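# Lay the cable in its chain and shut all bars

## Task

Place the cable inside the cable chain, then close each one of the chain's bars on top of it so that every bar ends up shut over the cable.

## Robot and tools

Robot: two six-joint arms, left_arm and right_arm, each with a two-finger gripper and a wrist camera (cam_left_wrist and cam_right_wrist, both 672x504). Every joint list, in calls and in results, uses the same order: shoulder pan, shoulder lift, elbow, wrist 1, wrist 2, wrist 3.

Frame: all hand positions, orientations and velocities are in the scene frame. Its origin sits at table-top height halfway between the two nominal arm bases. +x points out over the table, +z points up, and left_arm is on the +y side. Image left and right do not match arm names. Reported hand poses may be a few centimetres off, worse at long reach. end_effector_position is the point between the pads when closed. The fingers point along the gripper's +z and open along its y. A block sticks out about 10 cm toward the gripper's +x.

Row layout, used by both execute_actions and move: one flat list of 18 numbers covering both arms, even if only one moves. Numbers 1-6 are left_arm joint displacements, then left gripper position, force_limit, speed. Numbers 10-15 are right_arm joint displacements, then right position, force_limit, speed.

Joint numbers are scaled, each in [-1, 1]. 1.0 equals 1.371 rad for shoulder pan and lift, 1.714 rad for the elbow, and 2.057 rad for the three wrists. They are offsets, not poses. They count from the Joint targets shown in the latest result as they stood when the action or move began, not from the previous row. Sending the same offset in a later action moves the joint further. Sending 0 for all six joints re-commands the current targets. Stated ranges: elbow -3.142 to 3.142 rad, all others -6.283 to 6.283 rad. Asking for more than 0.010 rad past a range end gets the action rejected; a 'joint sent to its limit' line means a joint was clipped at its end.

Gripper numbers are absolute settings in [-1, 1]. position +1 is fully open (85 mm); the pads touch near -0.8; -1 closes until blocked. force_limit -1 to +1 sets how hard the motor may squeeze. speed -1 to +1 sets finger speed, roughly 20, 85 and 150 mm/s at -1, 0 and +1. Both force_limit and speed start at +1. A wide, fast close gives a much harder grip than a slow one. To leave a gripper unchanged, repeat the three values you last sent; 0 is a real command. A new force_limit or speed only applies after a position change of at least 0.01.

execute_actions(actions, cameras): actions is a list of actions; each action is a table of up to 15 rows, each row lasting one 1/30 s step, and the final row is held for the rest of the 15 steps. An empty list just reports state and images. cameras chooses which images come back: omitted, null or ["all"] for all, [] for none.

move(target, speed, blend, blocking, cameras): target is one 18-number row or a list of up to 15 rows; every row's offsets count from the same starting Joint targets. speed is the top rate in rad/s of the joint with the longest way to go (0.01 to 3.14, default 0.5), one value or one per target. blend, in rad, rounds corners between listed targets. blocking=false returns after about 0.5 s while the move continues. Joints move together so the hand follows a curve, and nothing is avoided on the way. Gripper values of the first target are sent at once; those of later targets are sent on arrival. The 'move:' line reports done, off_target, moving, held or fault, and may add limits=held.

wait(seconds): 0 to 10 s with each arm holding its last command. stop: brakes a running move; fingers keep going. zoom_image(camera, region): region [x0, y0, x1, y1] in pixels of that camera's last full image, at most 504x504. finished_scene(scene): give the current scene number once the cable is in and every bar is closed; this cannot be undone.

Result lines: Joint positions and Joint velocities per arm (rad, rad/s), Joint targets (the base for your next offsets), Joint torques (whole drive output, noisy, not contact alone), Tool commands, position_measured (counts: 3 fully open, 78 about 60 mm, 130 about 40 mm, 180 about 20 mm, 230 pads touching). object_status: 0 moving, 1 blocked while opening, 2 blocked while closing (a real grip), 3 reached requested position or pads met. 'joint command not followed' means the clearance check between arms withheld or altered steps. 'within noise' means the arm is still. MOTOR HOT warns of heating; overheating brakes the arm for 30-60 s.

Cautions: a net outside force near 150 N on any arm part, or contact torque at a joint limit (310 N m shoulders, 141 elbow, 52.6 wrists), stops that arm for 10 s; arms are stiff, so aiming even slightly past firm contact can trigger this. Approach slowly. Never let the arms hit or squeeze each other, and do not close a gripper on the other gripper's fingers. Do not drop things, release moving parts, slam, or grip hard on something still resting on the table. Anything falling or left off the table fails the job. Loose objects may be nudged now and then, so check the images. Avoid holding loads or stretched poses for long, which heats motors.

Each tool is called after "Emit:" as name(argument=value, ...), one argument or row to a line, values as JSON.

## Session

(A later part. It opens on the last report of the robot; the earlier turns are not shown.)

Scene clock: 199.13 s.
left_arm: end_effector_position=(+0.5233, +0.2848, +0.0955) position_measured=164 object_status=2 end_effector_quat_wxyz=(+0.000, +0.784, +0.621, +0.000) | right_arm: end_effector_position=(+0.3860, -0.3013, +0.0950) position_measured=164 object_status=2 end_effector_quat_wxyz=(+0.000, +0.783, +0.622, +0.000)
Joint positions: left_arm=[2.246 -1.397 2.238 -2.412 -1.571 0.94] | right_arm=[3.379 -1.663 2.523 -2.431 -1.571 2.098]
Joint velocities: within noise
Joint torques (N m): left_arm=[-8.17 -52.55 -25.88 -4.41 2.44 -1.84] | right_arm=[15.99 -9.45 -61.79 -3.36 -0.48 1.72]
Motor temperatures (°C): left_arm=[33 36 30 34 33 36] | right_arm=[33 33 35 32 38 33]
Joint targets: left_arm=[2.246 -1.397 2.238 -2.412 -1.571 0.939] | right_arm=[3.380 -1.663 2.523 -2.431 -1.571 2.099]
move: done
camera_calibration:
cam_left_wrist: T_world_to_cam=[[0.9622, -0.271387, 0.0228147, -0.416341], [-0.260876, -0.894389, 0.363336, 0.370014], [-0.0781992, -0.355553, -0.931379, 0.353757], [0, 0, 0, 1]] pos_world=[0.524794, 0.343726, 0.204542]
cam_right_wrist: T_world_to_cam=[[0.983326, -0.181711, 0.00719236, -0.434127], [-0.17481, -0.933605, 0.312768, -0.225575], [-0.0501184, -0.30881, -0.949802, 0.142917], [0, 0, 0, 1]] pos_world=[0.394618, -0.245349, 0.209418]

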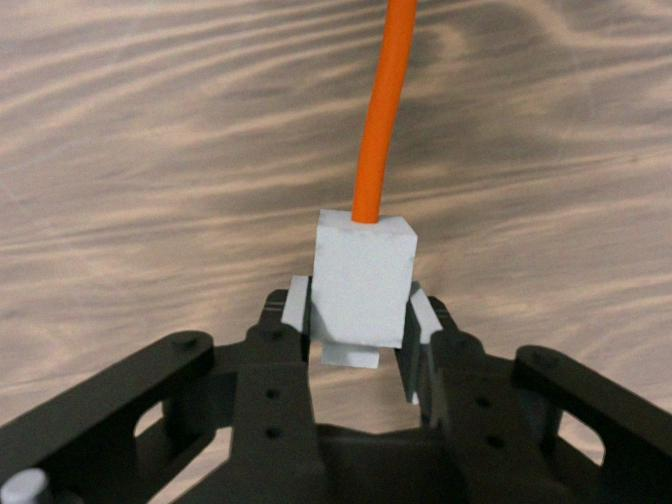

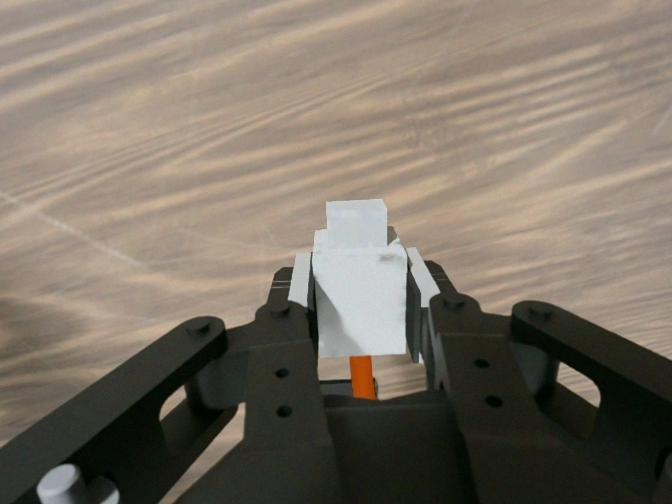

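Emit:
move(
  target=[0.0028,0.0006,-0.0005,0.0001,0,0.0359,-0.97,0.2,-1,-0.0031,-0.0006,0.0004,-0.0002,0,-0.0752,-0.97,0.2,-1],
  speed=0.05,
)

Emit:
zoom_image(
  camera="cam_left_wrist",
  region=[200, 0, 600, 300],
)

Emit:
zoom_image(
  camera="cam_right_wrist",
  region=[280, 320, 460, 440],
)

Scene clock: 208.97 s.
left_arm: end_effector_position=(+0.5249, +0.2865, +0.0954) position_measured=164 object_status=2 end_effector_quat_wxyz=(+0.000, +0.805, +0.593, +0.000) | right_arm: end_effector_position=(+0.3870, -0.3029, +0.0951) position_measured=164 object_status=2 end_effector_quat_wxyz=(+0.000, +0.734, +0.679, +0.000)
Joint positions: left_arm=[2.25 -1.396 2.238 -2.412 -1.571 1.013] | right_arm=[3.375 -1.664 2.523 -2.431 -1.571 1.944]
Joint velocities: within noise
Joint torques (N m): left_arm=[11.51 -35.34 -47.3 -2.43 2.13 2.98] | right_arm=[-5.23 -35.99 -37.74 -8.85 -0.44 -1.8]
Motor temperatures (°C): left_arm=[33 36 30 34 33 36] | right_arm=[33 33 35 32 38 33]
Joint targets: left_arm=[2.250 -1.396 2.238 -2.412 -1.571 1.013] | right_arm=[3.375 -1.664 2.523 -2.431 -1.571 1.944]
move: done
camera_calibration:
cam_left_wrist: T_world_to_cam=[[0.940873, -0.337992, 0.0228018, -0.387098], [-0.322763, -0.873969, 0.36332, 0.398482], [-0.102871, -0.349198, -0.931385, 0.365468], [0, 0, 0, 1]] pos_world=[0.530422, 0.345046, 0.204442]
cam_right_wrist: T_world_to_cam=[[0.999445, -0.0324319, 0.00764297, -0.396361], [-0.0331951, -0.949273, 0.312696, -0.286551], [-0.00288607, -0.312776, -0.949822, 0.123062], [0, 0, 0, 1]] pos_world=[0.386984, -0.246379, 0.20952]

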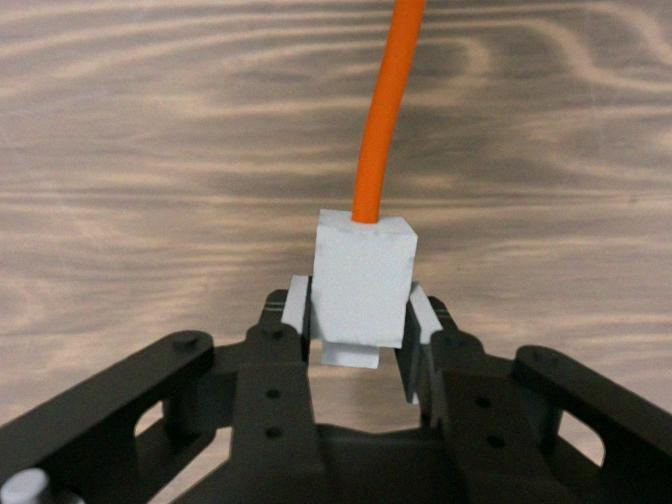

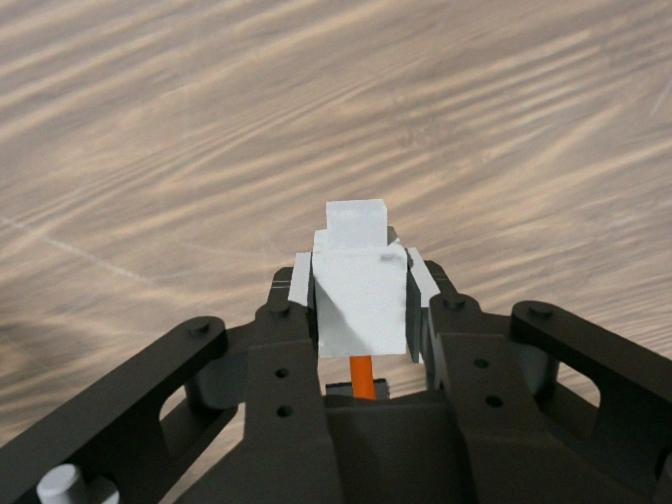

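Scaled by 1.260 from the camera's 672x504 image, which has a finer 960x720 frame.

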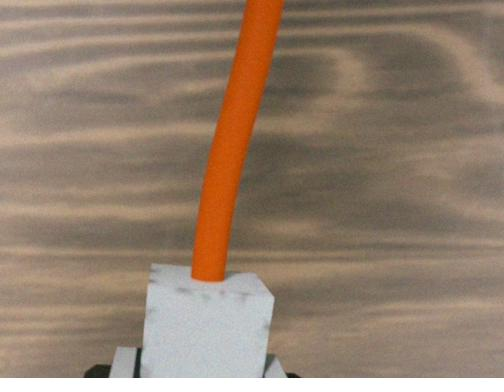

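Scaled by 2.800 from the camera's 672x504 image, which has a finer 960x720 frame.

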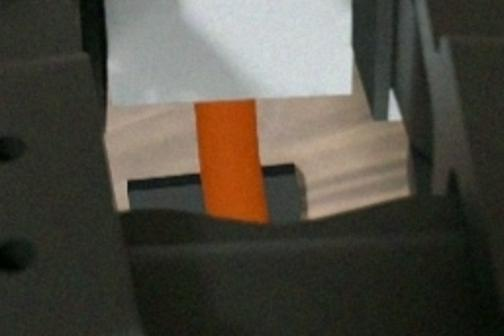

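Emit:
move(
  target=[0.0028,0.0006,-0.0005,0.0001,0,0.0539,-0.97,0.2,-1,-0.0016,-0.0003,0.0002,-0.0001,0,-0.0212,-0.97,0.2,-1],
  speed=0.05,
)

Emit:
zoom_image(
  camera="cam_left_wrist",
  region=[200, 0, 600, 300],
)

Emit:
zoom_image(
  camera="cam_right_wrist",
  region=[280, 320, 460, 440],
)

Scene clock: 225.57 s.
left_arm: end_effector_position=(+0.5265, +0.2881, +0.0953) position_measured=164 object_status=2 end_effector_quat_wxyz=(+0.000, +0.836, +0.549, +0.000) | right_arm: end_effector_position=(+0.3875, -0.3037, +0.0952) position_measured=164 object_status=2 end_effector_quat_wxyz=(+0.000, +0.720, +0.694, +0.000)
Joint positions: left_arm=[2.254 -1.396 2.237 -2.412 -1.571 1.124] | right_arm=[3.373 -1.664 2.524 -2.432 -1.571 1.9]
Joint velocities: within noise
Joint torques (N m): left_arm=[27.92 -33.79 -31.79 2.58 9.64 2.98] | right_arm=[-11.98 -35.15 -19.28 -0.71 -8.65 -2.31]
Motor temperatures (°C): left_arm=[33 36 30 34 33 36] | right_arm=[33 33 35 32 38 33]
Joint targets: left_arm=[2.254 -1.396 2.237 -2.412 -1.571 1.124] | right_arm=[3.373 -1.664 2.524 -2.432 -1.571 1.900]
move: done
camera_calibration:
cam_left_wrist: T_world_to_cam=[[0.899456, -0.436424, 0.0226573, -0.337904], [-0.414089, -0.834559, 0.363374, 0.437218], [-0.139676, -0.336221, -0.931368, 0.381869], [0, 0, 0, 1]] pos_world=[0.538315, 0.345807, 0.204443]
cam_right_wrist: T_world_to_cam=[[0.999926, 0.00914882, 0.00797006, -0.38453], [0.006199, -0.94986, 0.312614, -0.30267], [0.0104305, -0.312542, -0.949847, 0.117743], [0, 0, 0, 1]] pos_world=[0.38515, -0.247176, 0.209521]

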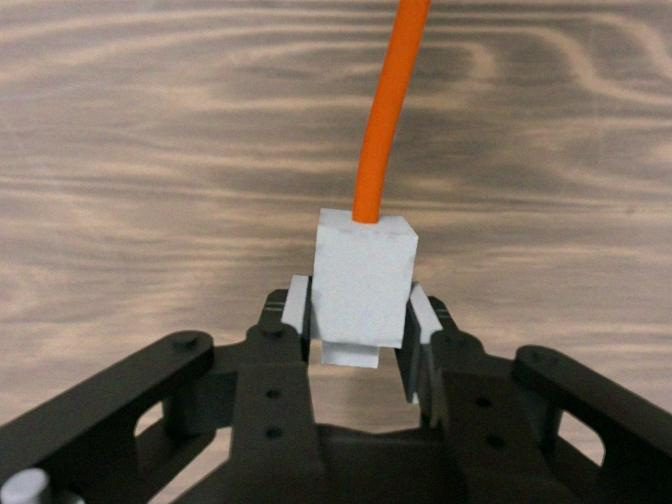

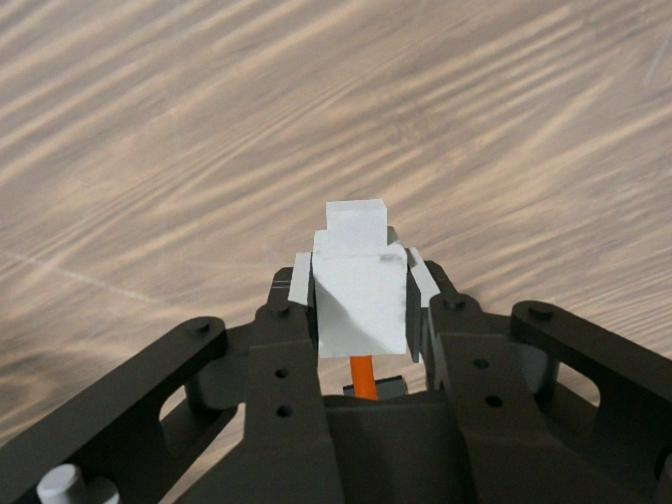

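Scaled by 1.260 from the camera's 672x504 image, which has a finer 960x720 frame.

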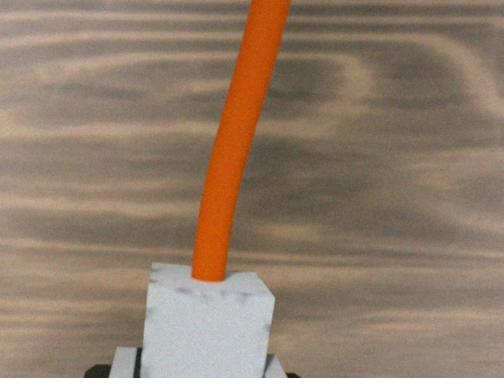

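Scaled by 2.800 from the camera's 672x504 image, which has a finer 960x720 frame.

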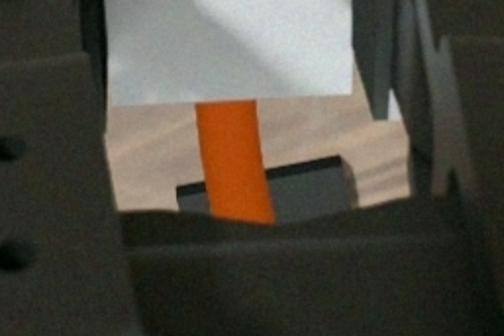

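Emit:
move(
  target=[
    [0,0.0419,0.0118,-0.0377,0,0,-0.97,0.2,-1,0,0.0584,0.0166,-0.0522,0,0,-0.97,0.2,-1],
    [0,0.0732,0.0188,-0.0643,0,0,-0.97,0.2,-1,0,0.104,0.0262,-0.0906,0,0,-0.97,0.2,-1],
  ],
  speed=0.05,
)

Emit:
zoom_image(
  camera="cam_left_wrist",
  region=[200, 0, 600, 300],
)

Emit:
zoom_image(
  camera="cam_right_wrist",
  region=[280, 320, 460, 440],
)

Scene clock: 256.93 s.
left_arm: end_effector_position=(+0.5268, +0.2878, +0.0349) position_measured=164 object_status=2 end_effector_quat_wxyz=(+0.000, +0.836, +0.549, +0.000) | right_arm: end_effector_position=(+0.3876, -0.3037, +0.0351) position_measured=164 object_status=2 end_effector_quat_wxyz=(+0.000, +0.720, +0.694, +0.000)
Joint positions: left_arm=[2.254 -1.295 2.269 -2.544 -1.571 1.124] | right_arm=[3.373 -1.521 2.569 -2.618 -1.571 1.9]
Joint velocities: within noise
Joint torques (N m): left_arm=[12.29 -35.75 -7.88 -2.79 7.13 2.99] | right_arm=[-2.39 -13.86 -8.44 -3.73 -9.54 -2.5]
Motor temperatures (°C): left_arm=[33 36 30 34 33 36] | right_arm=[33 33 35 32 38 33]
Joint targets: left_arm=[2.254 -1.295 2.269 -2.544 -1.571 1.124] | right_arm=[3.373 -1.521 2.569 -2.618 -1.571 1.900]
move: done
camera_calibration:
cam_left_wrist: T_world_to_cam=[[0.899353, -0.436656, 0.0222777, -0.336744], [-0.414212, -0.834599, 0.363143, 0.459154], [-0.139976, -0.335821, -0.931467, 0.325594], [0, 0, 0, 1]] pos_world=[0.538614, 0.34551, 0.144043]
cam_right_wrist: T_world_to_cam=[[0.999935, 0.00920523, 0.00679717, -0.384064], [0.00661539, -0.94973, 0.313001, -0.284099], [0.00933672, -0.312935, -0.949729, 0.0610525], [0, 0, 0, 1]] pos_world=[0.385348, -0.247177, 0.149517]

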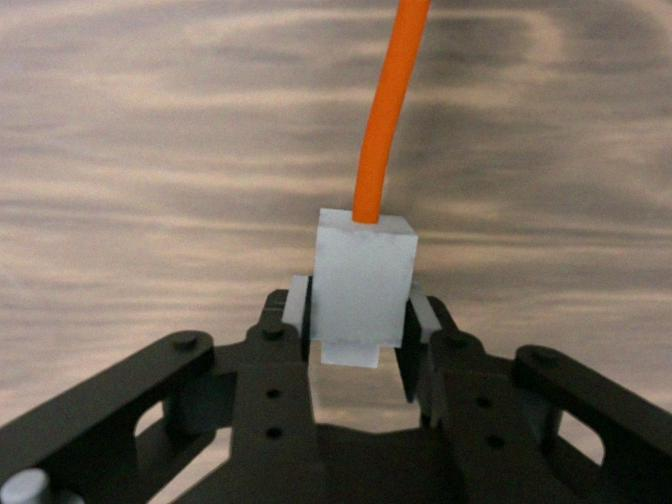

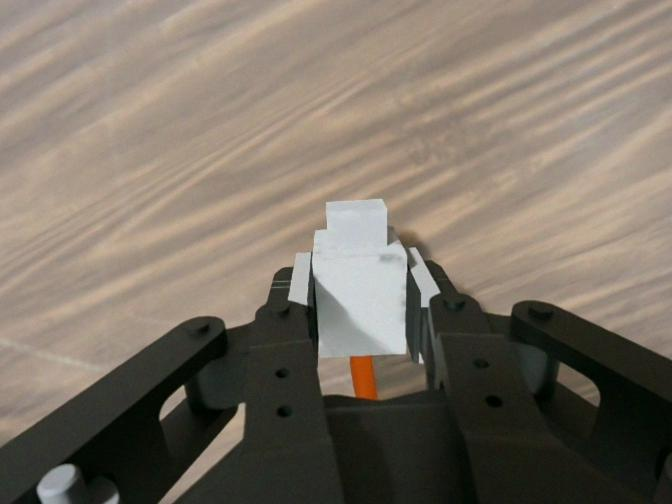

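Scaled by 1.260 from the camera's 672x504 image, which has a finer 960x720 frame.

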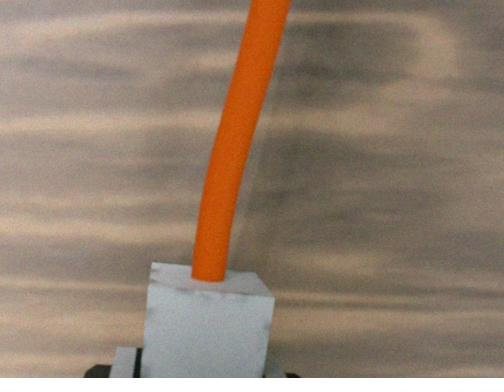

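Scaled by 2.800 from the camera's 672x504 image, which has a finer 960x720 frame.

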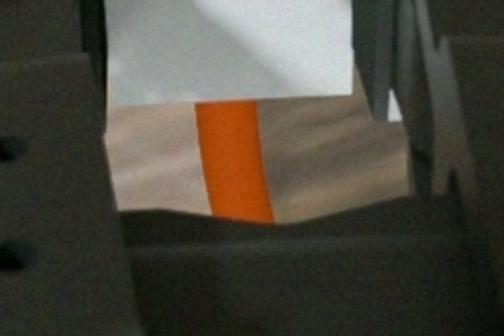

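Emit:
move(
  target=[
    [0,0.0149,0.0028,-0.0122,0,0,-0.97,0.2,-1,0,0.0224,0.0039,-0.0181,0,0,-0.97,0.2,-1],
    [0,0.0149,0.0028,-0.0122,0,0,-0.97,0.2,-1,0.0084,0.024,0.0028,-0.0184,0,0.005,-0.97,0.2,-1],
    [0,0.0149,0.0028,-0.0122,0,0,-0.97,0.2,-1,0.0084,0.024,0.0028,-0.0184,0,0.005,1,0.2,-1],
  ],
  speed=0.04,
)

Scene clock: 264.37 s.
left_arm: end_effector_position=(+0.5268, +0.2879, +0.0233) position_measured=164 object_status=2 end_effector_quat_wxyz=(+0.000, +0.836, +0.549, +0.000) | right_arm: end_effector_position=(+0.3868, -0.2997, +0.0241) position_measured=164 object_status=2 end_effector_quat_wxyz=(+0.002, +0.720, +0.694, +0.001)
Joint positions: left_arm=[2.254 -1.275 2.274 -2.569 -1.571 1.124] | right_arm=[3.384 -1.489 2.573 -2.657 -1.573 1.91]
Joint velocities: within noise
Joint torques (N m): left_arm=[5.3 -28.23 -28.83 -6.84 -1.08 2.91] | right_arm=[6.77 -30.99 -37.87 -6.48 0.37 -0.3]
Motor temperatures (°C): left_arm=[33 36 30 34 33 36] | right_arm=[33 33 35 32 38 33]
Joint targets: left_arm=[2.254 -1.275 2.274 -2.569 -1.571 1.124] | right_arm=[3.384 -1.489 2.573 -2.657 -1.573 1.910]
Tool commands: left_gripper/position=-0.97 left_gripper/force_limit=+0.2 left_gripper/speed=-1.0 right_gripper/position=-0.968627 right_gripper/force_limit=+0.2 right_gripper/speed=-1.0
FORCE FAULT: contact force on the right arm reached its limit, and that arm stopped. The contact can be on any part of that arm, not only on its tool. That arm's remaining commands of this call were not run. That arm is still stopped at the end of this call. That arm stays stopped for about 10 more seconds. Until then a move that you send moves the other arm only, and its call returns only when the move has ended. Once the stop has ended, the next robot result says so. If the stop ends while you think or write, that arm runs what you send next, counted from new Joint targets: where its joints stand when the stop ends. While its stop runs, that arm takes no new command, but its gripper still runs the gripper command that each later call begins with. Until it ends, the stop uses up actions while you think or wait. An arm that is not stopped still takes commands.
move: fault (right_arm); path passed 2 of 3 targets; target 3's new numbers were not sent
camera_calibration:
cam_left_wrist: T_world_to_cam=[[0.899388, -0.436592, 0.0221047, -0.336503], [-0.414101, -0.83467, 0.363107, 0.463336], [-0.140079, -0.335727, -0.931485, 0.314815], [0, 0, 0, 1]] pos_world=[0.538614, 0.34551, 0.132444]
cam_right_wrist: T_world_to_cam=[[0.999898, 0.0101353, 0.0100607, -0.383047], [0.00646386, -0.949397, 0.314013, -0.276728], [0.0127342, -0.313916, -0.949365, 0.0502311], [0, 0, 0, 1]] pos_world=[0.384157, -0.243074, 0.138437]

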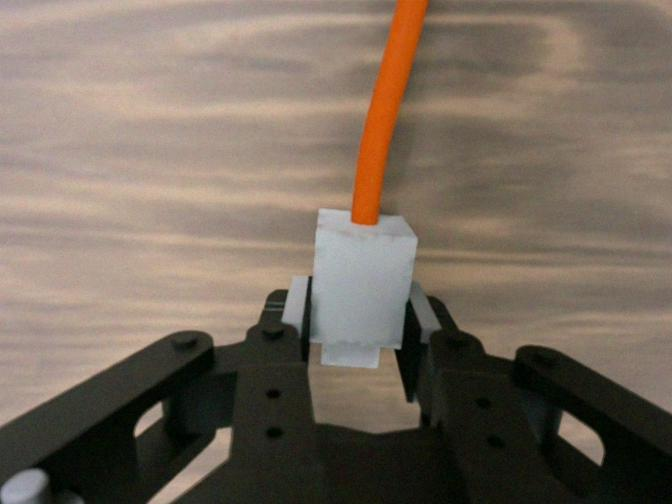

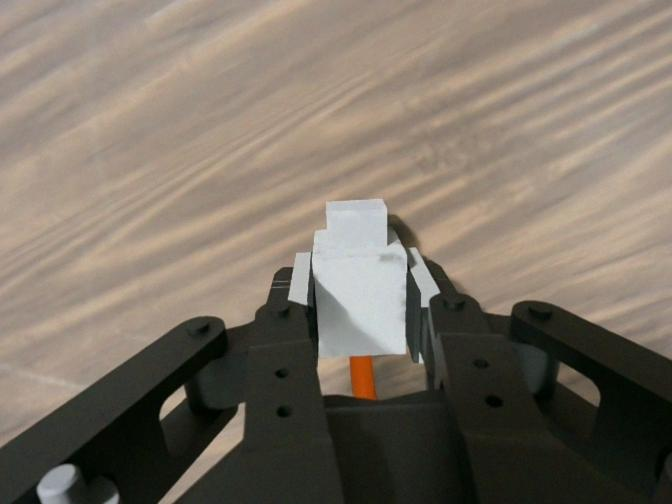

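Emit:
move(
  target=[0,0,0,0,0,0,-0.97,0.2,-1,0,0,0,0,0,0,1,0.2,-1],
)

Emit:
wait(
  seconds=9,
)

Scene clock: 270.37 s.
left_arm: end_effector_position=(+0.5268, +0.2878, +0.0233) position_measured=164 object_status=2 end_effector_quat_wxyz=(+0.000, +0.836, +0.549, +0.000) | right_arm: end_effector_position=(+0.3868, -0.2997, +0.0242) position_measured=3 object_status=0 end_effector_quat_wxyz=(+0.002, +0.720, +0.694, +0.001)
Joint positions: left_arm=[2.254 -1.275 2.274 -2.569 -1.571 1.124] | right_arm=[3.384 -1.49 2.573 -2.657 -1.573 1.91]
Joint velocities: within noise
Joint torques (N m): left_arm=[-3.01 -38.81 -18.86 -6.04 -1.06 1.61] | right_arm=[6.85 -29.48 -37.81 -6.44 0.5 -0.24]
Motor temperatures (°C): left_arm=[33 36 30 34 33 36] | right_arm=[33 33 35 32 38 33]
Joint targets: left_arm=[2.254 -1.275 2.274 -2.569 -1.571 1.124] | right_arm=[3.384 -1.490 2.573 -2.657 -1.573 1.910]
Tool commands: left_gripper/position=-0.97 left_gripper/force_limit=+0.2 left_gripper/speed=-1.0 right_gripper/position=+1.0 right_gripper/force_limit=+0.2 right_gripper/speed=-1.0
FORCE FAULT, CONTINUED: the right arm was still stopped when this call began, by the force fault that an earlier result reported. Since the last result the stop counts as 5 of the actions that you can send in this scene. That arm ran no command of this call; its gripper ran only the gripper command that the call began with. That arm is still stopped at the end of this call. That arm stays stopped for about 4 more seconds. If the stop ends while you think or write, that arm runs what you send next, counted from new Joint targets: where its joints stand when the stop ends. While its stop runs, that arm takes no new command, but its gripper still runs the gripper command that each later call begins with.
move: done (left_arm), not run (right_arm; its earlier fault stop)
camera_calibration:
cam_left_wrist: T_world_to_cam=[[0.899346, -0.436671, 0.0222371, -0.336515], [-0.414224, -0.834627, 0.363066, 0.46331], [-0.139981, -0.335733, -0.931498, 0.314732], [0, 0, 0, 1]] pos_world=[0.538614, 0.34541, 0.132443]
cam_right_wrist: T_world_to_cam=[[0.999898, 0.0101353, 0.0100607, -0.383047], [0.00646386, -0.949397, 0.314013, -0.276728], [0.0127342, -0.313916, -0.949365, 0.0502311], [0, 0, 0, 1]] pos_world=[0.384157, -0.243074, 0.138437]

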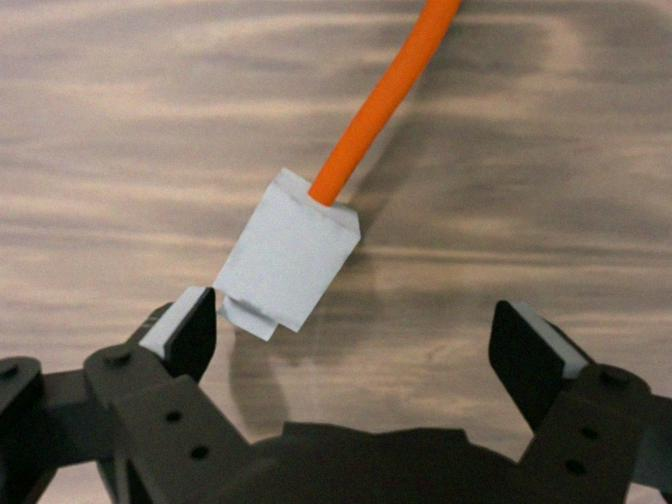

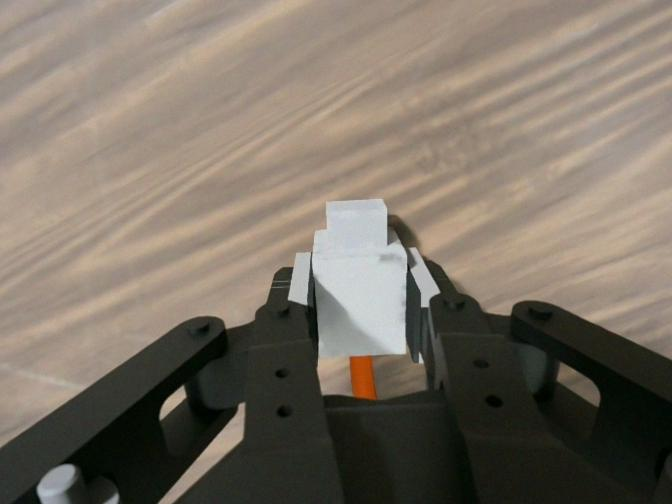

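Scene clock: 279.37 s.
left_arm: end_effector_position=(+0.5268, +0.2878, +0.0233) position_measured=164 object_status=2 end_effector_quat_wxyz=(+0.000, +0.836, +0.549, +0.000) | right_arm: end_effector_position=(+0.3868, -0.2997, +0.0242) position_measured=3 object_status=3 end_effector_quat_wxyz=(+0.002, +0.720, +0.694, +0.001)
Joint positions: left_arm=[2.254 -1.275 2.274 -2.569 -1.571 1.124] | right_arm=[3.384 -1.49 2.573 -2.657 -1.573 1.91]
Joint velocities: within noise
Joint torques (N m): left_arm=[-2.16 -42.52 -19 -5.19 -0.93 -0.29] | right_arm=[7.37 -29.7 -37.66 -6.62 0.19 -0.37]
Motor temperatures (°C): left_arm=[33 36 30 34 33 36] | right_arm=[33 33 35 32 38 33]
Joint targets: left_arm=[2.254 -1.275 2.274 -2.569 -1.571 1.124] | right_arm=[3.384 -1.490 2.573 -2.657 -1.573 1.910]
Tool commands: left_gripper/position=-0.97 left_gripper/force_limit=+0.2 left_gripper/speed=-1.0 right_gripper/position=+1.0 right_gripper/force_limit=+0.2 right_gripper/speed=-1.0
FORCE FAULT, CONTINUED: the right arm's stop, for the force fault that an earlier result reported, is over. The rest of the stop counts as 7 of the actions that you can send in this scene. That arm's target is now where it stood when the stop ended, not its last command. That arm accepts commands again.
wait: 9.00 s; at rest by 0.17 s
camera_calibration:
cam_left_wrist: T_world_to_cam=[[0.899346, -0.436671, 0.0222371, -0.336471], [-0.414224, -0.834627, 0.363066, 0.463394], [-0.139981, -0.335733, -0.931498, 0.314765], [0, 0, 0, 1]] pos_world=[0.538614, 0.34551, 0.132443]
cam_right_wrist: T_world_to_cam=[[0.999898, 0.0101353, 0.0100607, -0.383047], [0.00646386, -0.949397, 0.314013, -0.276728], [0.0127342, -0.313916, -0.949365, 0.0502311], [0, 0, 0, 1]] pos_world=[0.384157, -0.243074, 0.138437]

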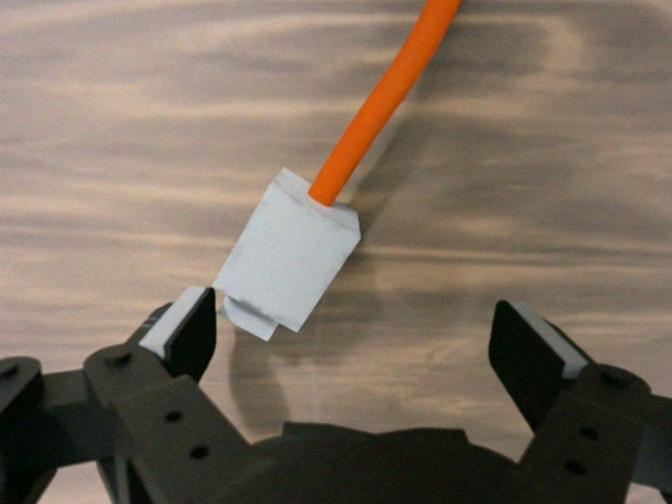

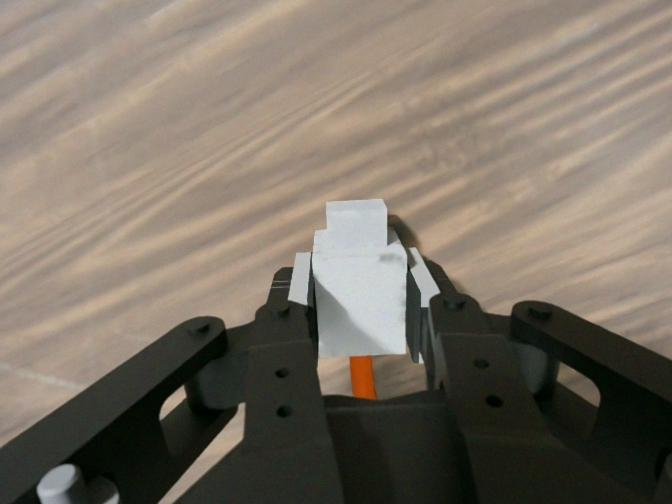

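Emit:
move(
  target=[
    [0,0,0,0,0,0,-0.97,0.2,-1,0,-0.2574,-0.0923,0.25,0.001,0,1,0.2,-1],
    [0,0,0,0,0,0,-0.97,0.2,-1,0.2662,0.0824,-0.3506,0.2392,0.001,-0.4852,1,0.2,-1],
  ],
  speed=[0.15,0.6],
)

Emit:
zoom_image(
  camera="cam_left_wrist",
  region=[40, 80, 340, 280],
)

Emit:
zoom_image(
  camera="cam_left_wrist",
  region=[320, 80, 620, 280],
)

Scene clock: 292.63 s.
left_arm: end_effector_position=(+0.5268, +0.2878, +0.0233) position_measured=164 object_status=2 end_effector_quat_wxyz=(+0.000, +0.836, +0.549, +0.000) | right_arm: end_effector_position=(+0.4701, -0.0202, +0.1985) position_measured=3 object_status=3 end_effector_quat_wxyz=(+0.000, +0.122, +0.993, -0.001)
Joint positions: left_arm=[2.254 -1.275 2.274 -2.569 -1.571 1.124] | right_arm=[3.749 -1.377 1.972 -2.165 -1.571 0.912]
Joint velocities: within noise
Joint torques (N m): left_arm=[-3.27 -43.14 -19.19 -4.2 -0.79 0.02] | right_arm=[18.21 -44.64 -75.67 -9.16 1.63 -2.24]
Motor temperatures (°C): left_arm=[33 36 30 34 33 36] | right_arm=[33 33 35 32 38 33]
Joint targets: left_arm=[2.254 -1.275 2.274 -2.569 -1.571 1.124] | right_arm=[3.749 -1.377 1.972 -2.165 -1.571 0.912]
move: done
camera_calibration:
cam_left_wrist: T_world_to_cam=[[0.899346, -0.436671, 0.0222371, -0.336471], [-0.414224, -0.834627, 0.363066, 0.463394], [-0.139981, -0.335733, -0.931498, 0.314765], [0, 0, 0, 1]] pos_world=[0.538614, 0.34551, 0.132443]
cam_right_wrist: T_world_to_cam=[[0.196409, 0.980506, 0.00553377, -0.0727756], [0.931222, -0.188298, 0.312042, -0.485534], [0.307002, -0.0561348, -0.950052, 0.169461], [0, 0, 0, 1]] pos_world=[0.414409, -0.0105553, 0.312907]

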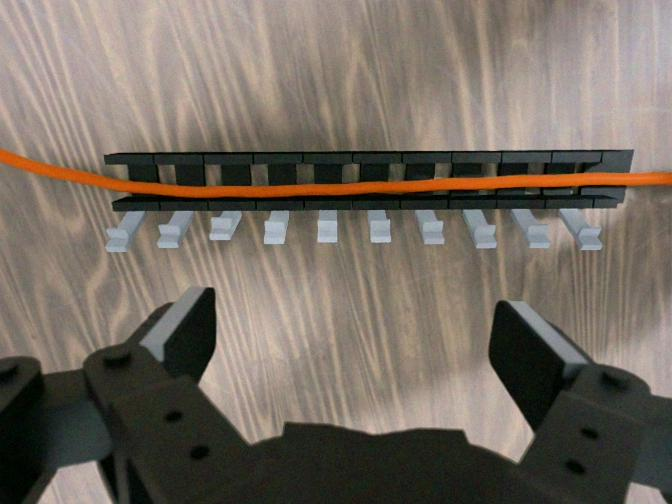

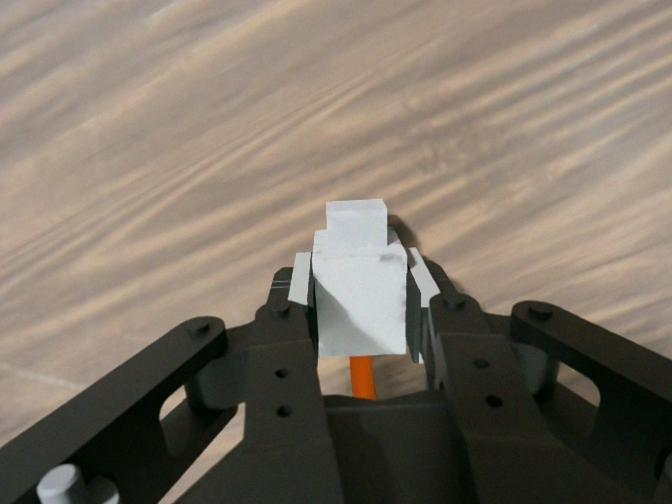

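Scaled by 1.680 from the camera's 672x504 image, which has a finer 960x720 frame.

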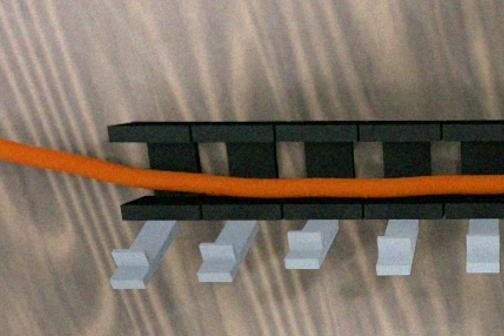

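Scaled by 1.680 from the camera's 672x504 image, which has a finer 960x720 frame.

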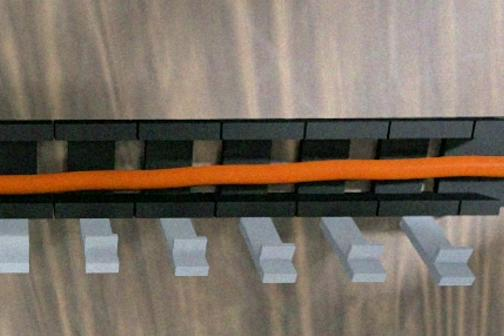

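Emit:
move(
  target=[
    [0,0,0,0,0,0,-0.97,0.2,-1,0,0,0,0,0,0,-1,-0.8,1],
    [0,0,0,0,0,0,-0.97,0.2,-1,0.053,0.2218,-0.1512,-0.0222,0,0.0183,-1,-0.8,1],
    [0,0,0,0,0,0,-0.97,0.2,-1,0.053,0.2604,-0.1365,-0.0602,0,0.0183,-1,-0.8,1],
  ],
  speed=[0.3,0.3,0.1],
  cameras=["cam_left_wrist"],
)

Scene clock: 334.67 s.
left_arm: end_effector_position=(+0.5268, +0.2878, +0.0233) position_measured=164 object_status=2 end_effector_quat_wxyz=(+0.000, +0.836, +0.549, +0.000) | right_arm: end_effector_position=(+0.5456, +0.1193, +0.0635) position_measured=234 object_status=3 end_effector_quat_wxyz=(+0.000, +0.104, +0.995, +0.000)
Joint positions: left_arm=[2.254 -1.275 2.274 -2.569 -1.571 1.124] | right_arm=[3.821 -1.02 1.738 -2.288 -1.571 0.949]
Joint velocities: within noise
Joint torques (N m): left_arm=[-3.16 -43.18 -20.08 -3.71 -0.84 -0.28] | right_arm=[15.99 -68.51 -43.31 -10.03 -0.71 1.6]
Motor temperatures (°C): left_arm=[33 36 30 34 33 36] | right_arm=[33 33 35 32 38 33]
Joint targets: left_arm=[2.254 -1.275 2.274 -2.569 -1.571 1.124] | right_arm=[3.821 -1.019 1.738 -2.289 -1.571 0.949]
move: done
camera_calibration:
cam_left_wrist: T_world_to_cam=[[0.899346, -0.436671, 0.0222371, -0.336471], [-0.414224, -0.834627, 0.363066, 0.463394], [-0.139981, -0.335733, -0.931498, 0.314765], [0, 0, 0, 1]] pos_world=[0.538614, 0.34551, 0.132443]
Images, in order (width x height): cam_left_wrist 672x504.

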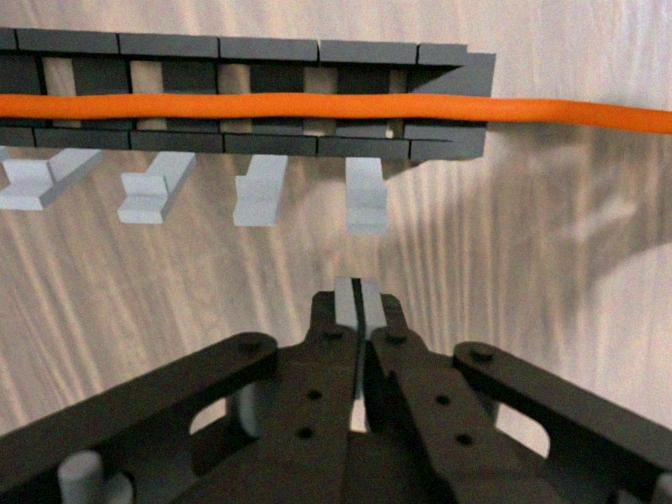

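Emit:
move(
  target=[
    [0,0,0,0,0,0,-0.97,0.2,-1,0.0313,-0.0167,0.0222,-0.0077,0,0.0209,-1,-0.8,1],
    [0,0,0,0,0,0,-0.97,0.2,-1,0.0422,-0.0098,0.0323,-0.0207,0,0.0281,-1,-0.8,1],
    [0,0,0,0,0,0,-0.97,0.2,-1,0.0443,-0.0063,0.0349,-0.0253,0,0.0296,-1,-0.8,1],
  ],
  speed=[0.04,0.03,0.01],
  cameras=["cam_left_wrist"],
)

Emit:
zoom_image(
  camera="cam_left_wrist",
  region=[260, 160, 460, 320],
)

Scene clock: 345.67 s.
left_arm: end_effector_position=(+0.5268, +0.2878, +0.0233) position_measured=164 object_status=2 end_effector_quat_wxyz=(+0.000, +0.836, +0.549, +0.000) | right_arm: end_effector_position=(+0.4842, +0.1324, +0.0447) position_measured=234 object_status=3 end_effector_quat_wxyz=(+0.000, +0.104, +0.995, +0.000)
Joint positions: left_arm=[2.254 -1.275 2.274 -2.569 -1.571 1.124] | right_arm=[3.882 -1.028 1.798 -2.34 -1.571 1.01]
Joint velocities: within noise
Joint torques (N m): left_arm=[-3.45 -43.19 -19.73 -2.7 -0.74 -0.21] | right_arm=[18.27 -60.92 -38.8 -7.65 -0.53 1.69]
Motor temperatures (°C): left_arm=[33 36 30 34 33 36] | right_arm=[33 33 35 32 38 33]
Joint targets: left_arm=[2.254 -1.275 2.274 -2.569 -1.571 1.124] | right_arm=[3.882 -1.028 1.798 -2.341 -1.571 1.010]
move: done
camera_calibration:
cam_left_wrist: T_world_to_cam=[[0.899346, -0.436671, 0.0222371, -0.336471], [-0.414224, -0.834627, 0.363066, 0.463394], [-0.139981, -0.335733, -0.931498, 0.314765], [0, 0, 0, 1]] pos_world=[0.538614, 0.34551, 0.132443]
Images, in order (width x height): cam_left_wrist 672x504.

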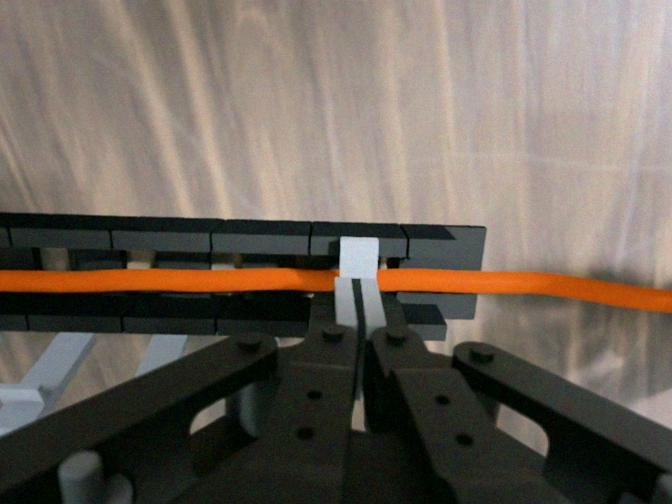

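Scaled by 2.520 from the camera's 672x504 image, which has a finer 960x720 frame.

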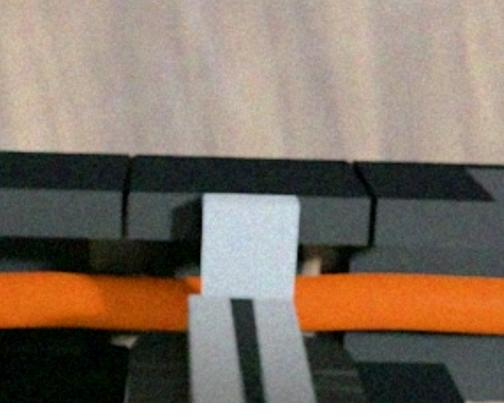

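Emit:
move(
  target=[
    [0,0,0,0,0,0,-0.97,0.2,-1,0,0.0008,0.0001,-0.0007,0,0,-1,-0.8,1],
    [0,0,0,0,0,0,-0.97,0.2,-1,0,-0.0522,-0.0178,0.0497,0,0,-1,-0.8,1],
    [0,0,0,0,0,0,-0.97,0.2,-1,-0.0602,-0.0613,-0.0127,0.0515,0,-0.0401,-1,-0.8,1],
    [0,0,0,0,0,0,-0.97,0.2,-1,-0.0602,-0.0209,0.0022,0.0122,0,-0.0401,-1,-0.8,1],
    [0,0,0,0,0,0,-0.97,0.2,-1,-0.0287,-0.0374,0.0246,0.0046,0,-0.0191,-1,-0.8,1],
    [0,0,0,0,0,0,-0.97,0.2,-1,-0.0177,-0.0301,0.0347,-0.0087,0,-0.0118,-1,-0.8,1],
    [0,0,0,0,0,0,-0.97,0.2,-1,-0.0155,-0.0264,0.0373,-0.0134,0,-0.0103,-1,-0.8,1],
  ],
  speed=[0.01,0.1,0.2,0.1,0.04,0.03,0.01],
  cameras=["cam_left_wrist"],
)

Scene clock: 366.87 s.
left_arm: end_effector_position=(+0.5268, +0.2878, +0.0233) position_measured=164 object_status=2 end_effector_quat_wxyz=(+0.000, +0.836, +0.549, +0.000) | right_arm: end_effector_position=(+0.4780, +0.1010, +0.0446) position_measured=234 object_status=3 end_effector_quat_wxyz=(+0.000, +0.104, +0.995, +0.000)
Joint positions: left_arm=[2.254 -1.275 2.274 -2.569 -1.571 1.124] | right_arm=[3.861 -1.064 1.861 -2.368 -1.571 0.989]
Joint velocities: within noise
Joint torques (N m): left_arm=[-2.47 -42.95 -20.2 -2.74 -0.4 -0.05] | right_arm=[18.14 -58.77 -37.46 -8.48 1.14 1.82]
Motor temperatures (°C): left_arm=[33 36 30 34 33 36] | right_arm=[33 33 35 32 38 33]
Joint targets: left_arm=[2.254 -1.275 2.274 -2.569 -1.571 1.124] | right_arm=[3.861 -1.064 1.861 -2.368 -1.571 0.989]
move: done
camera_calibration:
cam_left_wrist: T_world_to_cam=[[0.899333, -0.436702, 0.0221536, -0.336442], [-0.414219, -0.834612, 0.363104, 0.463381], [-0.140079, -0.335728, -0.931485, 0.314815], [0, 0, 0, 1]] pos_world=[0.538614, 0.345511, 0.132444]
Images, in order (width x height): cam_left_wrist 672x504.

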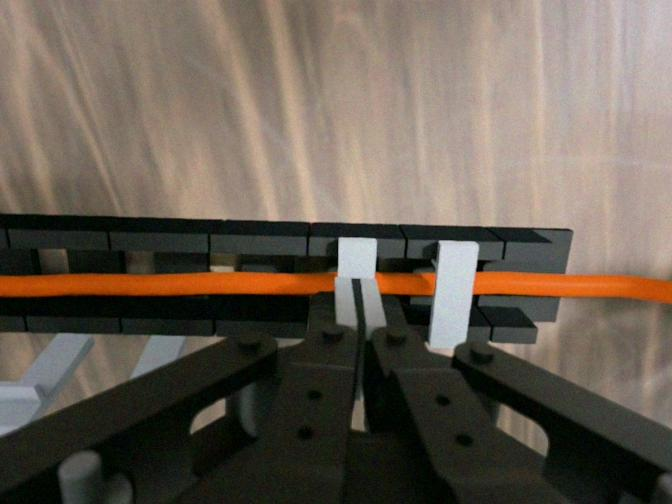

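Emit:
move(
  target=[
    [0,0,0,0,0,0,-0.97,0.2,-1,0,0.0006,0.0001,-0.0005,0,0,-1,-0.8,1],
    [0,0,0,0,0,0,-0.97,0.2,-1,0,-0.0549,-0.0174,0.0512,0,0,-1,-0.8,1],
    [0,0,0,0,0,0,-0.97,0.2,-1,-0.0623,-0.064,-0.0129,0.0535,0,-0.0415,-1,-0.8,1],
    [0,0,0,0,0,0,-0.97,0.2,-1,-0.0623,-0.0218,0.0023,0.0127,0,-0.0415,-1,-0.8,1],
    [0,0,0,0,0,0,-0.97,0.2,-1,-0.0305,-0.0386,0.0249,0.0051,0,-0.0203,-1,-0.8,1],
    [0,0,0,0,0,0,-0.97,0.2,-1,-0.0192,-0.0311,0.0353,-0.0086,0,-0.0128,-1,-0.8,1],
    [0,0,0,0,0,0,-0.97,0.2,-1,-0.0168,-0.0272,0.0379,-0.0134,0,-0.0112,-1,-0.8,1],
  ],
  speed=[0.01,0.1,0.2,0.1,0.04,0.03,0.01],
  cameras=["cam_left_wrist"],
)

Scene clock: 388.27 s.
left_arm: end_effector_position=(+0.5268, +0.2878, +0.0233) position_measured=164 object_status=2 end_effector_quat_wxyz=(+0.000, +0.836, +0.549, +0.000) | right_arm: end_effector_position=(+0.4710, +0.0685, +0.0446) position_measured=234 object_status=3 end_effector_quat_wxyz=(+0.000, +0.104, +0.995, +0.000)
Joint positions: left_arm=[2.254 -1.275 2.274 -2.569 -1.571 1.124] | right_arm=[3.838 -1.102 1.926 -2.396 -1.571 0.966]
Joint velocities: within noise
Joint torques (N m): left_arm=[-3.43 -44.31 -20.62 -3.42 -0.28 -0.07] | right_arm=[17.71 -53.66 -34.52 -9.09 -0.6 1.43]
Motor temperatures (°C): left_arm=[33 36 30 34 33 36] | right_arm=[33 33 35 32 38 33]
Joint targets: left_arm=[2.254 -1.275 2.274 -2.569 -1.571 1.124] | right_arm=[3.838 -1.102 1.926 -2.396 -1.571 0.966]
move: done
camera_calibration:
cam_left_wrist: T_world_to_cam=[[0.899333, -0.436702, 0.0221536, -0.336442], [-0.414219, -0.834612, 0.363104, 0.463381], [-0.140079, -0.335728, -0.931485, 0.314815], [0, 0, 0, 1]] pos_world=[0.538614, 0.345511, 0.132444]
Images, in order (width x height): cam_left_wrist 672x504.

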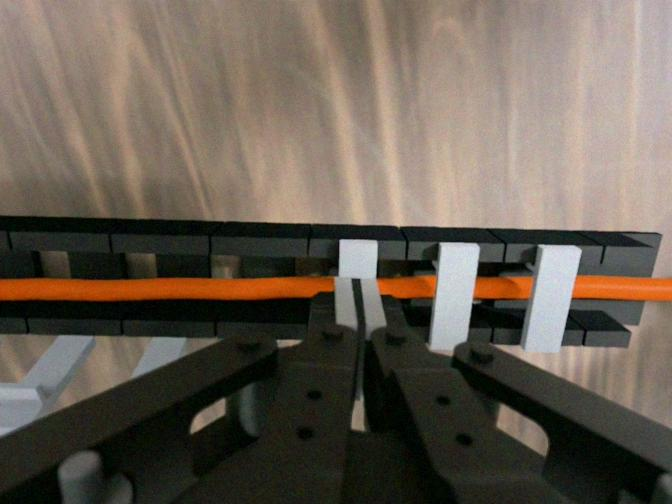

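Emit:
move(
  target=[
    [0,0,0,0,0,0,-0.97,0.2,-1,0,0.0006,0.0001,-0.0005,0,0,-1,-0.8,1],
    [0,0,0,0,0,0,-0.97,0.2,-1,0,-0.0569,-0.0184,0.0538,0,0,-1,-0.8,1],
    [0,0,0,0,0,0,-0.97,0.2,-1,-0.0646,-0.0649,-0.0152,0.0565,0,-0.0431,-1,-0.8,1],
    [0,0,0,0,0,0,-0.97,0.2,-1,-0.0646,-0.021,0.0002,0.0144,0,-0.0431,-1,-0.8,1],
    [0,0,0,0,0,0,-0.97,0.2,-1,-0.032,-0.0383,0.0231,0.0069,0,-0.0213,-1,-0.8,1],
    [0,0,0,0,0,0,-0.97,0.2,-1,-0.0205,-0.0305,0.0337,-0.0071,0,-0.0137,-1,-0.8,1],
    [0,0,0,0,0,0,-0.97,0.2,-1,-0.0182,-0.0263,0.0365,-0.0123,0,-0.0121,-1,-0.8,1],
  ],
  speed=[0.01,0.1,0.2,0.1,0.04,0.03,0.01],
  cameras=["cam_left_wrist"],
)

Scene clock: 410.00 s.
left_arm: end_effector_position=(+0.5268, +0.2878, +0.0233) position_measured=164 object_status=2 end_effector_quat_wxyz=(+0.000, +0.836, +0.549, +0.000) | right_arm: end_effector_position=(+0.4642, +0.0362, +0.0442) position_measured=234 object_status=3 end_effector_quat_wxyz=(+0.000, +0.104, +0.995, +0.000)
Joint positions: left_arm=[2.254 -1.275 2.274 -2.569 -1.571 1.124] | right_arm=[3.813 -1.138 1.989 -2.421 -1.571 0.941]
Joint velocities: within noise
Joint torques (N m): left_arm=[-3.28 -43.37 -21.21 -3.53 -0.42 0] | right_arm=[21.32 -25.72 -14.49 -6.07 0.25 1.69]
Motor temperatures (°C): left_arm=[33 36 30 34 33 36] | right_arm=[33 33 35 32 38 33]
Joint targets: left_arm=[2.254 -1.275 2.274 -2.569 -1.571 1.124] | right_arm=[3.813 -1.138 1.989 -2.421 -1.571 0.941]
move: done
camera_calibration:
cam_left_wrist: T_world_to_cam=[[0.899333, -0.436702, 0.0221536, -0.336442], [-0.414219, -0.834612, 0.363104, 0.463381], [-0.140079, -0.335728, -0.931485, 0.314815], [0, 0, 0, 1]] pos_world=[0.538614, 0.345511, 0.132444]
Images, in order (width x height): cam_left_wrist 672x504.

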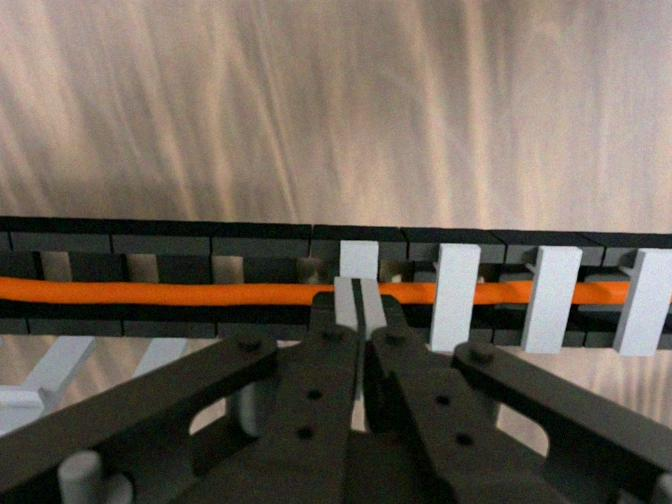

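Emit:
move(
  target=[
    [0,0,0,0,0,0,-0.97,0.2,-1,0,-0.0602,-0.0192,0.0557,0,0,-1,-0.8,1],
    [0,0,0,0,0,0,-0.97,0.2,-1,-0.0667,-0.067,-0.0179,0.0592,0,-0.0445,-1,-0.8,1],
    [0,0,0,0,0,0,-0.97,0.2,-1,-0.0667,-0.021,-0.002,0.0153,0,-0.0445,-1,-0.8,1],
    [0,0,0,0,0,0,-0.97,0.2,-1,-0.0335,-0.0391,0.0213,0.0079,0,-0.0223,-1,-0.8,1],
    [0,0,0,0,0,0,-0.97,0.2,-1,-0.0218,-0.0309,0.0321,-0.0066,0,-0.0145,-1,-0.8,1],
    [0,0,0,0,0,0,-0.97,0.2,-1,-0.0193,-0.0266,0.035,-0.0119,0,-0.0129,-1,-0.8,1],
  ],
  speed=[0.1,0.2,0.1,0.04,0.03,0.01],
  cameras=["cam_left_wrist"],
)

Scene clock: 429.20 s.
left_arm: end_effector_position=(+0.5268, +0.2878, +0.0233) position_measured=164 object_status=2 end_effector_quat_wxyz=(+0.000, +0.836, +0.549, +0.000) | right_arm: end_effector_position=(+0.4575, +0.0044, +0.0444) position_measured=234 object_status=3 end_effector_quat_wxyz=(+0.000, +0.104, +0.995, +0.000)
Joint positions: left_arm=[2.254 -1.275 2.274 -2.569 -1.571 1.124] | right_arm=[3.786 -1.174 2.049 -2.445 -1.571 0.915]
Joint velocities: within noise
Joint torques (N m): left_arm=[-1.91 -42.55 -21.89 -3.81 -0.09 -0.45] | right_arm=[19.07 -40.21 -27.12 -8.24 1.69 1.99]
Motor temperatures (°C): left_arm=[33 36 30 34 33 36] | right_arm=[33 33 35 32 37 33]
Joint targets: left_arm=[2.254 -1.275 2.274 -2.569 -1.571 1.124] | right_arm=[3.786 -1.174 2.049 -2.445 -1.571 0.915]
move: done
camera_calibration:
cam_left_wrist: T_world_to_cam=[[0.899333, -0.436702, 0.0221536, -0.336442], [-0.414219, -0.834612, 0.363104, 0.463381], [-0.140079, -0.335728, -0.931485, 0.314815], [0, 0, 0, 1]] pos_world=[0.538614, 0.345511, 0.132444]
Images, in order (width x height): cam_left_wrist 672x504.

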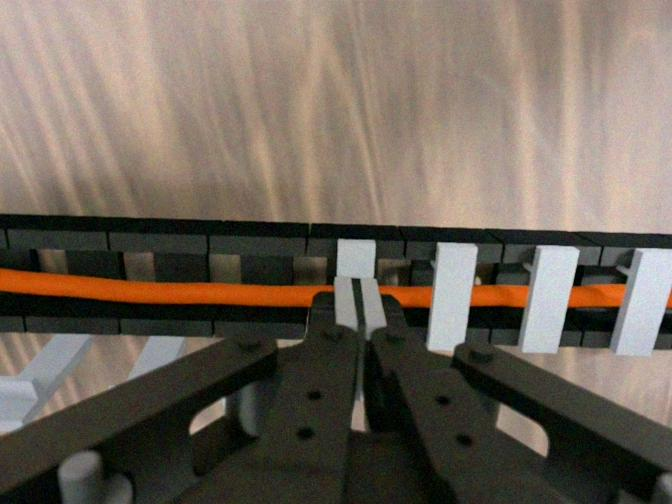

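Emit:
move(
  target=[
    [0,0,0,0,0,0,-0.97,0.2,-1,0,0.0005,0,-0.0004,0,0,-1,-0.8,1],
    [0,0,0,0,0,0,-0.97,0.2,-1,0,-0.0635,-0.0193,0.058,0,0,-1,-0.8,1],
    [0,0,0,0,0,0,-0.97,0.2,-1,-0.0692,-0.0699,-0.019,0.0621,0,-0.0466,-1,-0.8,1],
    [0,0,0,0,0,0,-0.97,0.2,-1,-0.0692,-0.0216,-0.0027,0.0163,0,-0.0466,-1,-0.8,1],
    [0,0,0,0,0,0,-0.97,0.2,-1,-0.0356,-0.0407,0.0212,0.0091,0,-0.0242,-1,-0.8,1],
    [0,0,0,0,0,0,-0.97,0.2,-1,-0.0235,-0.0319,0.0323,-0.006,0,-0.0161,-1,-0.8,1],
    [0,0,0,0,0,0,-0.97,0.2,-1,-0.0211,-0.0273,0.0351,-0.0115,0,-0.0145,-1,-0.8,1],
  ],
  speed=[0.01,0.1,0.2,0.1,0.04,0.03,0.01],
  cameras=["cam_left_wrist"],
)

Scene clock: 450.77 s.
left_arm: end_effector_position=(+0.5268, +0.2878, +0.0233) position_measured=164 object_status=2 end_effector_quat_wxyz=(+0.000, +0.836, +0.549, +0.000) | right_arm: end_effector_position=(+0.4503, -0.0280, +0.0447) position_measured=234 object_status=3 end_effector_quat_wxyz=(+0.000, +0.104, +0.995, +0.000)
Joint positions: left_arm=[2.254 -1.275 2.274 -2.569 -1.571 1.124] | right_arm=[3.757 -1.212 2.109 -2.469 -1.571 0.885]
Joint velocities: within noise
Joint torques (N m): left_arm=[-1.03 -43.1 -21.85 -4.47 -0.33 -0.07] | right_arm=[16.05 -47.82 -36.85 -9.69 -0.55 1.55]
Motor temperatures (°C): left_arm=[33 36 30 34 33 36] | right_arm=[33 33 35 32 37 33]
Joint targets: left_arm=[2.254 -1.275 2.274 -2.569 -1.571 1.124] | right_arm=[3.758 -1.212 2.109 -2.469 -1.571 0.885]
move: done
camera_calibration:
cam_left_wrist: T_world_to_cam=[[0.899333, -0.436702, 0.0221536, -0.336442], [-0.414219, -0.834612, 0.363104, 0.463381], [-0.140079, -0.335728, -0.931485, 0.314815], [0, 0, 0, 1]] pos_world=[0.538614, 0.345511, 0.132444]
Images, in order (width x height): cam_left_wrist 672x504.

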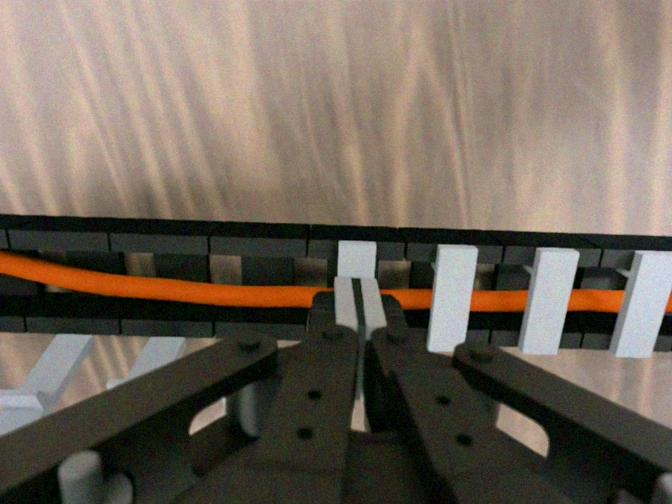

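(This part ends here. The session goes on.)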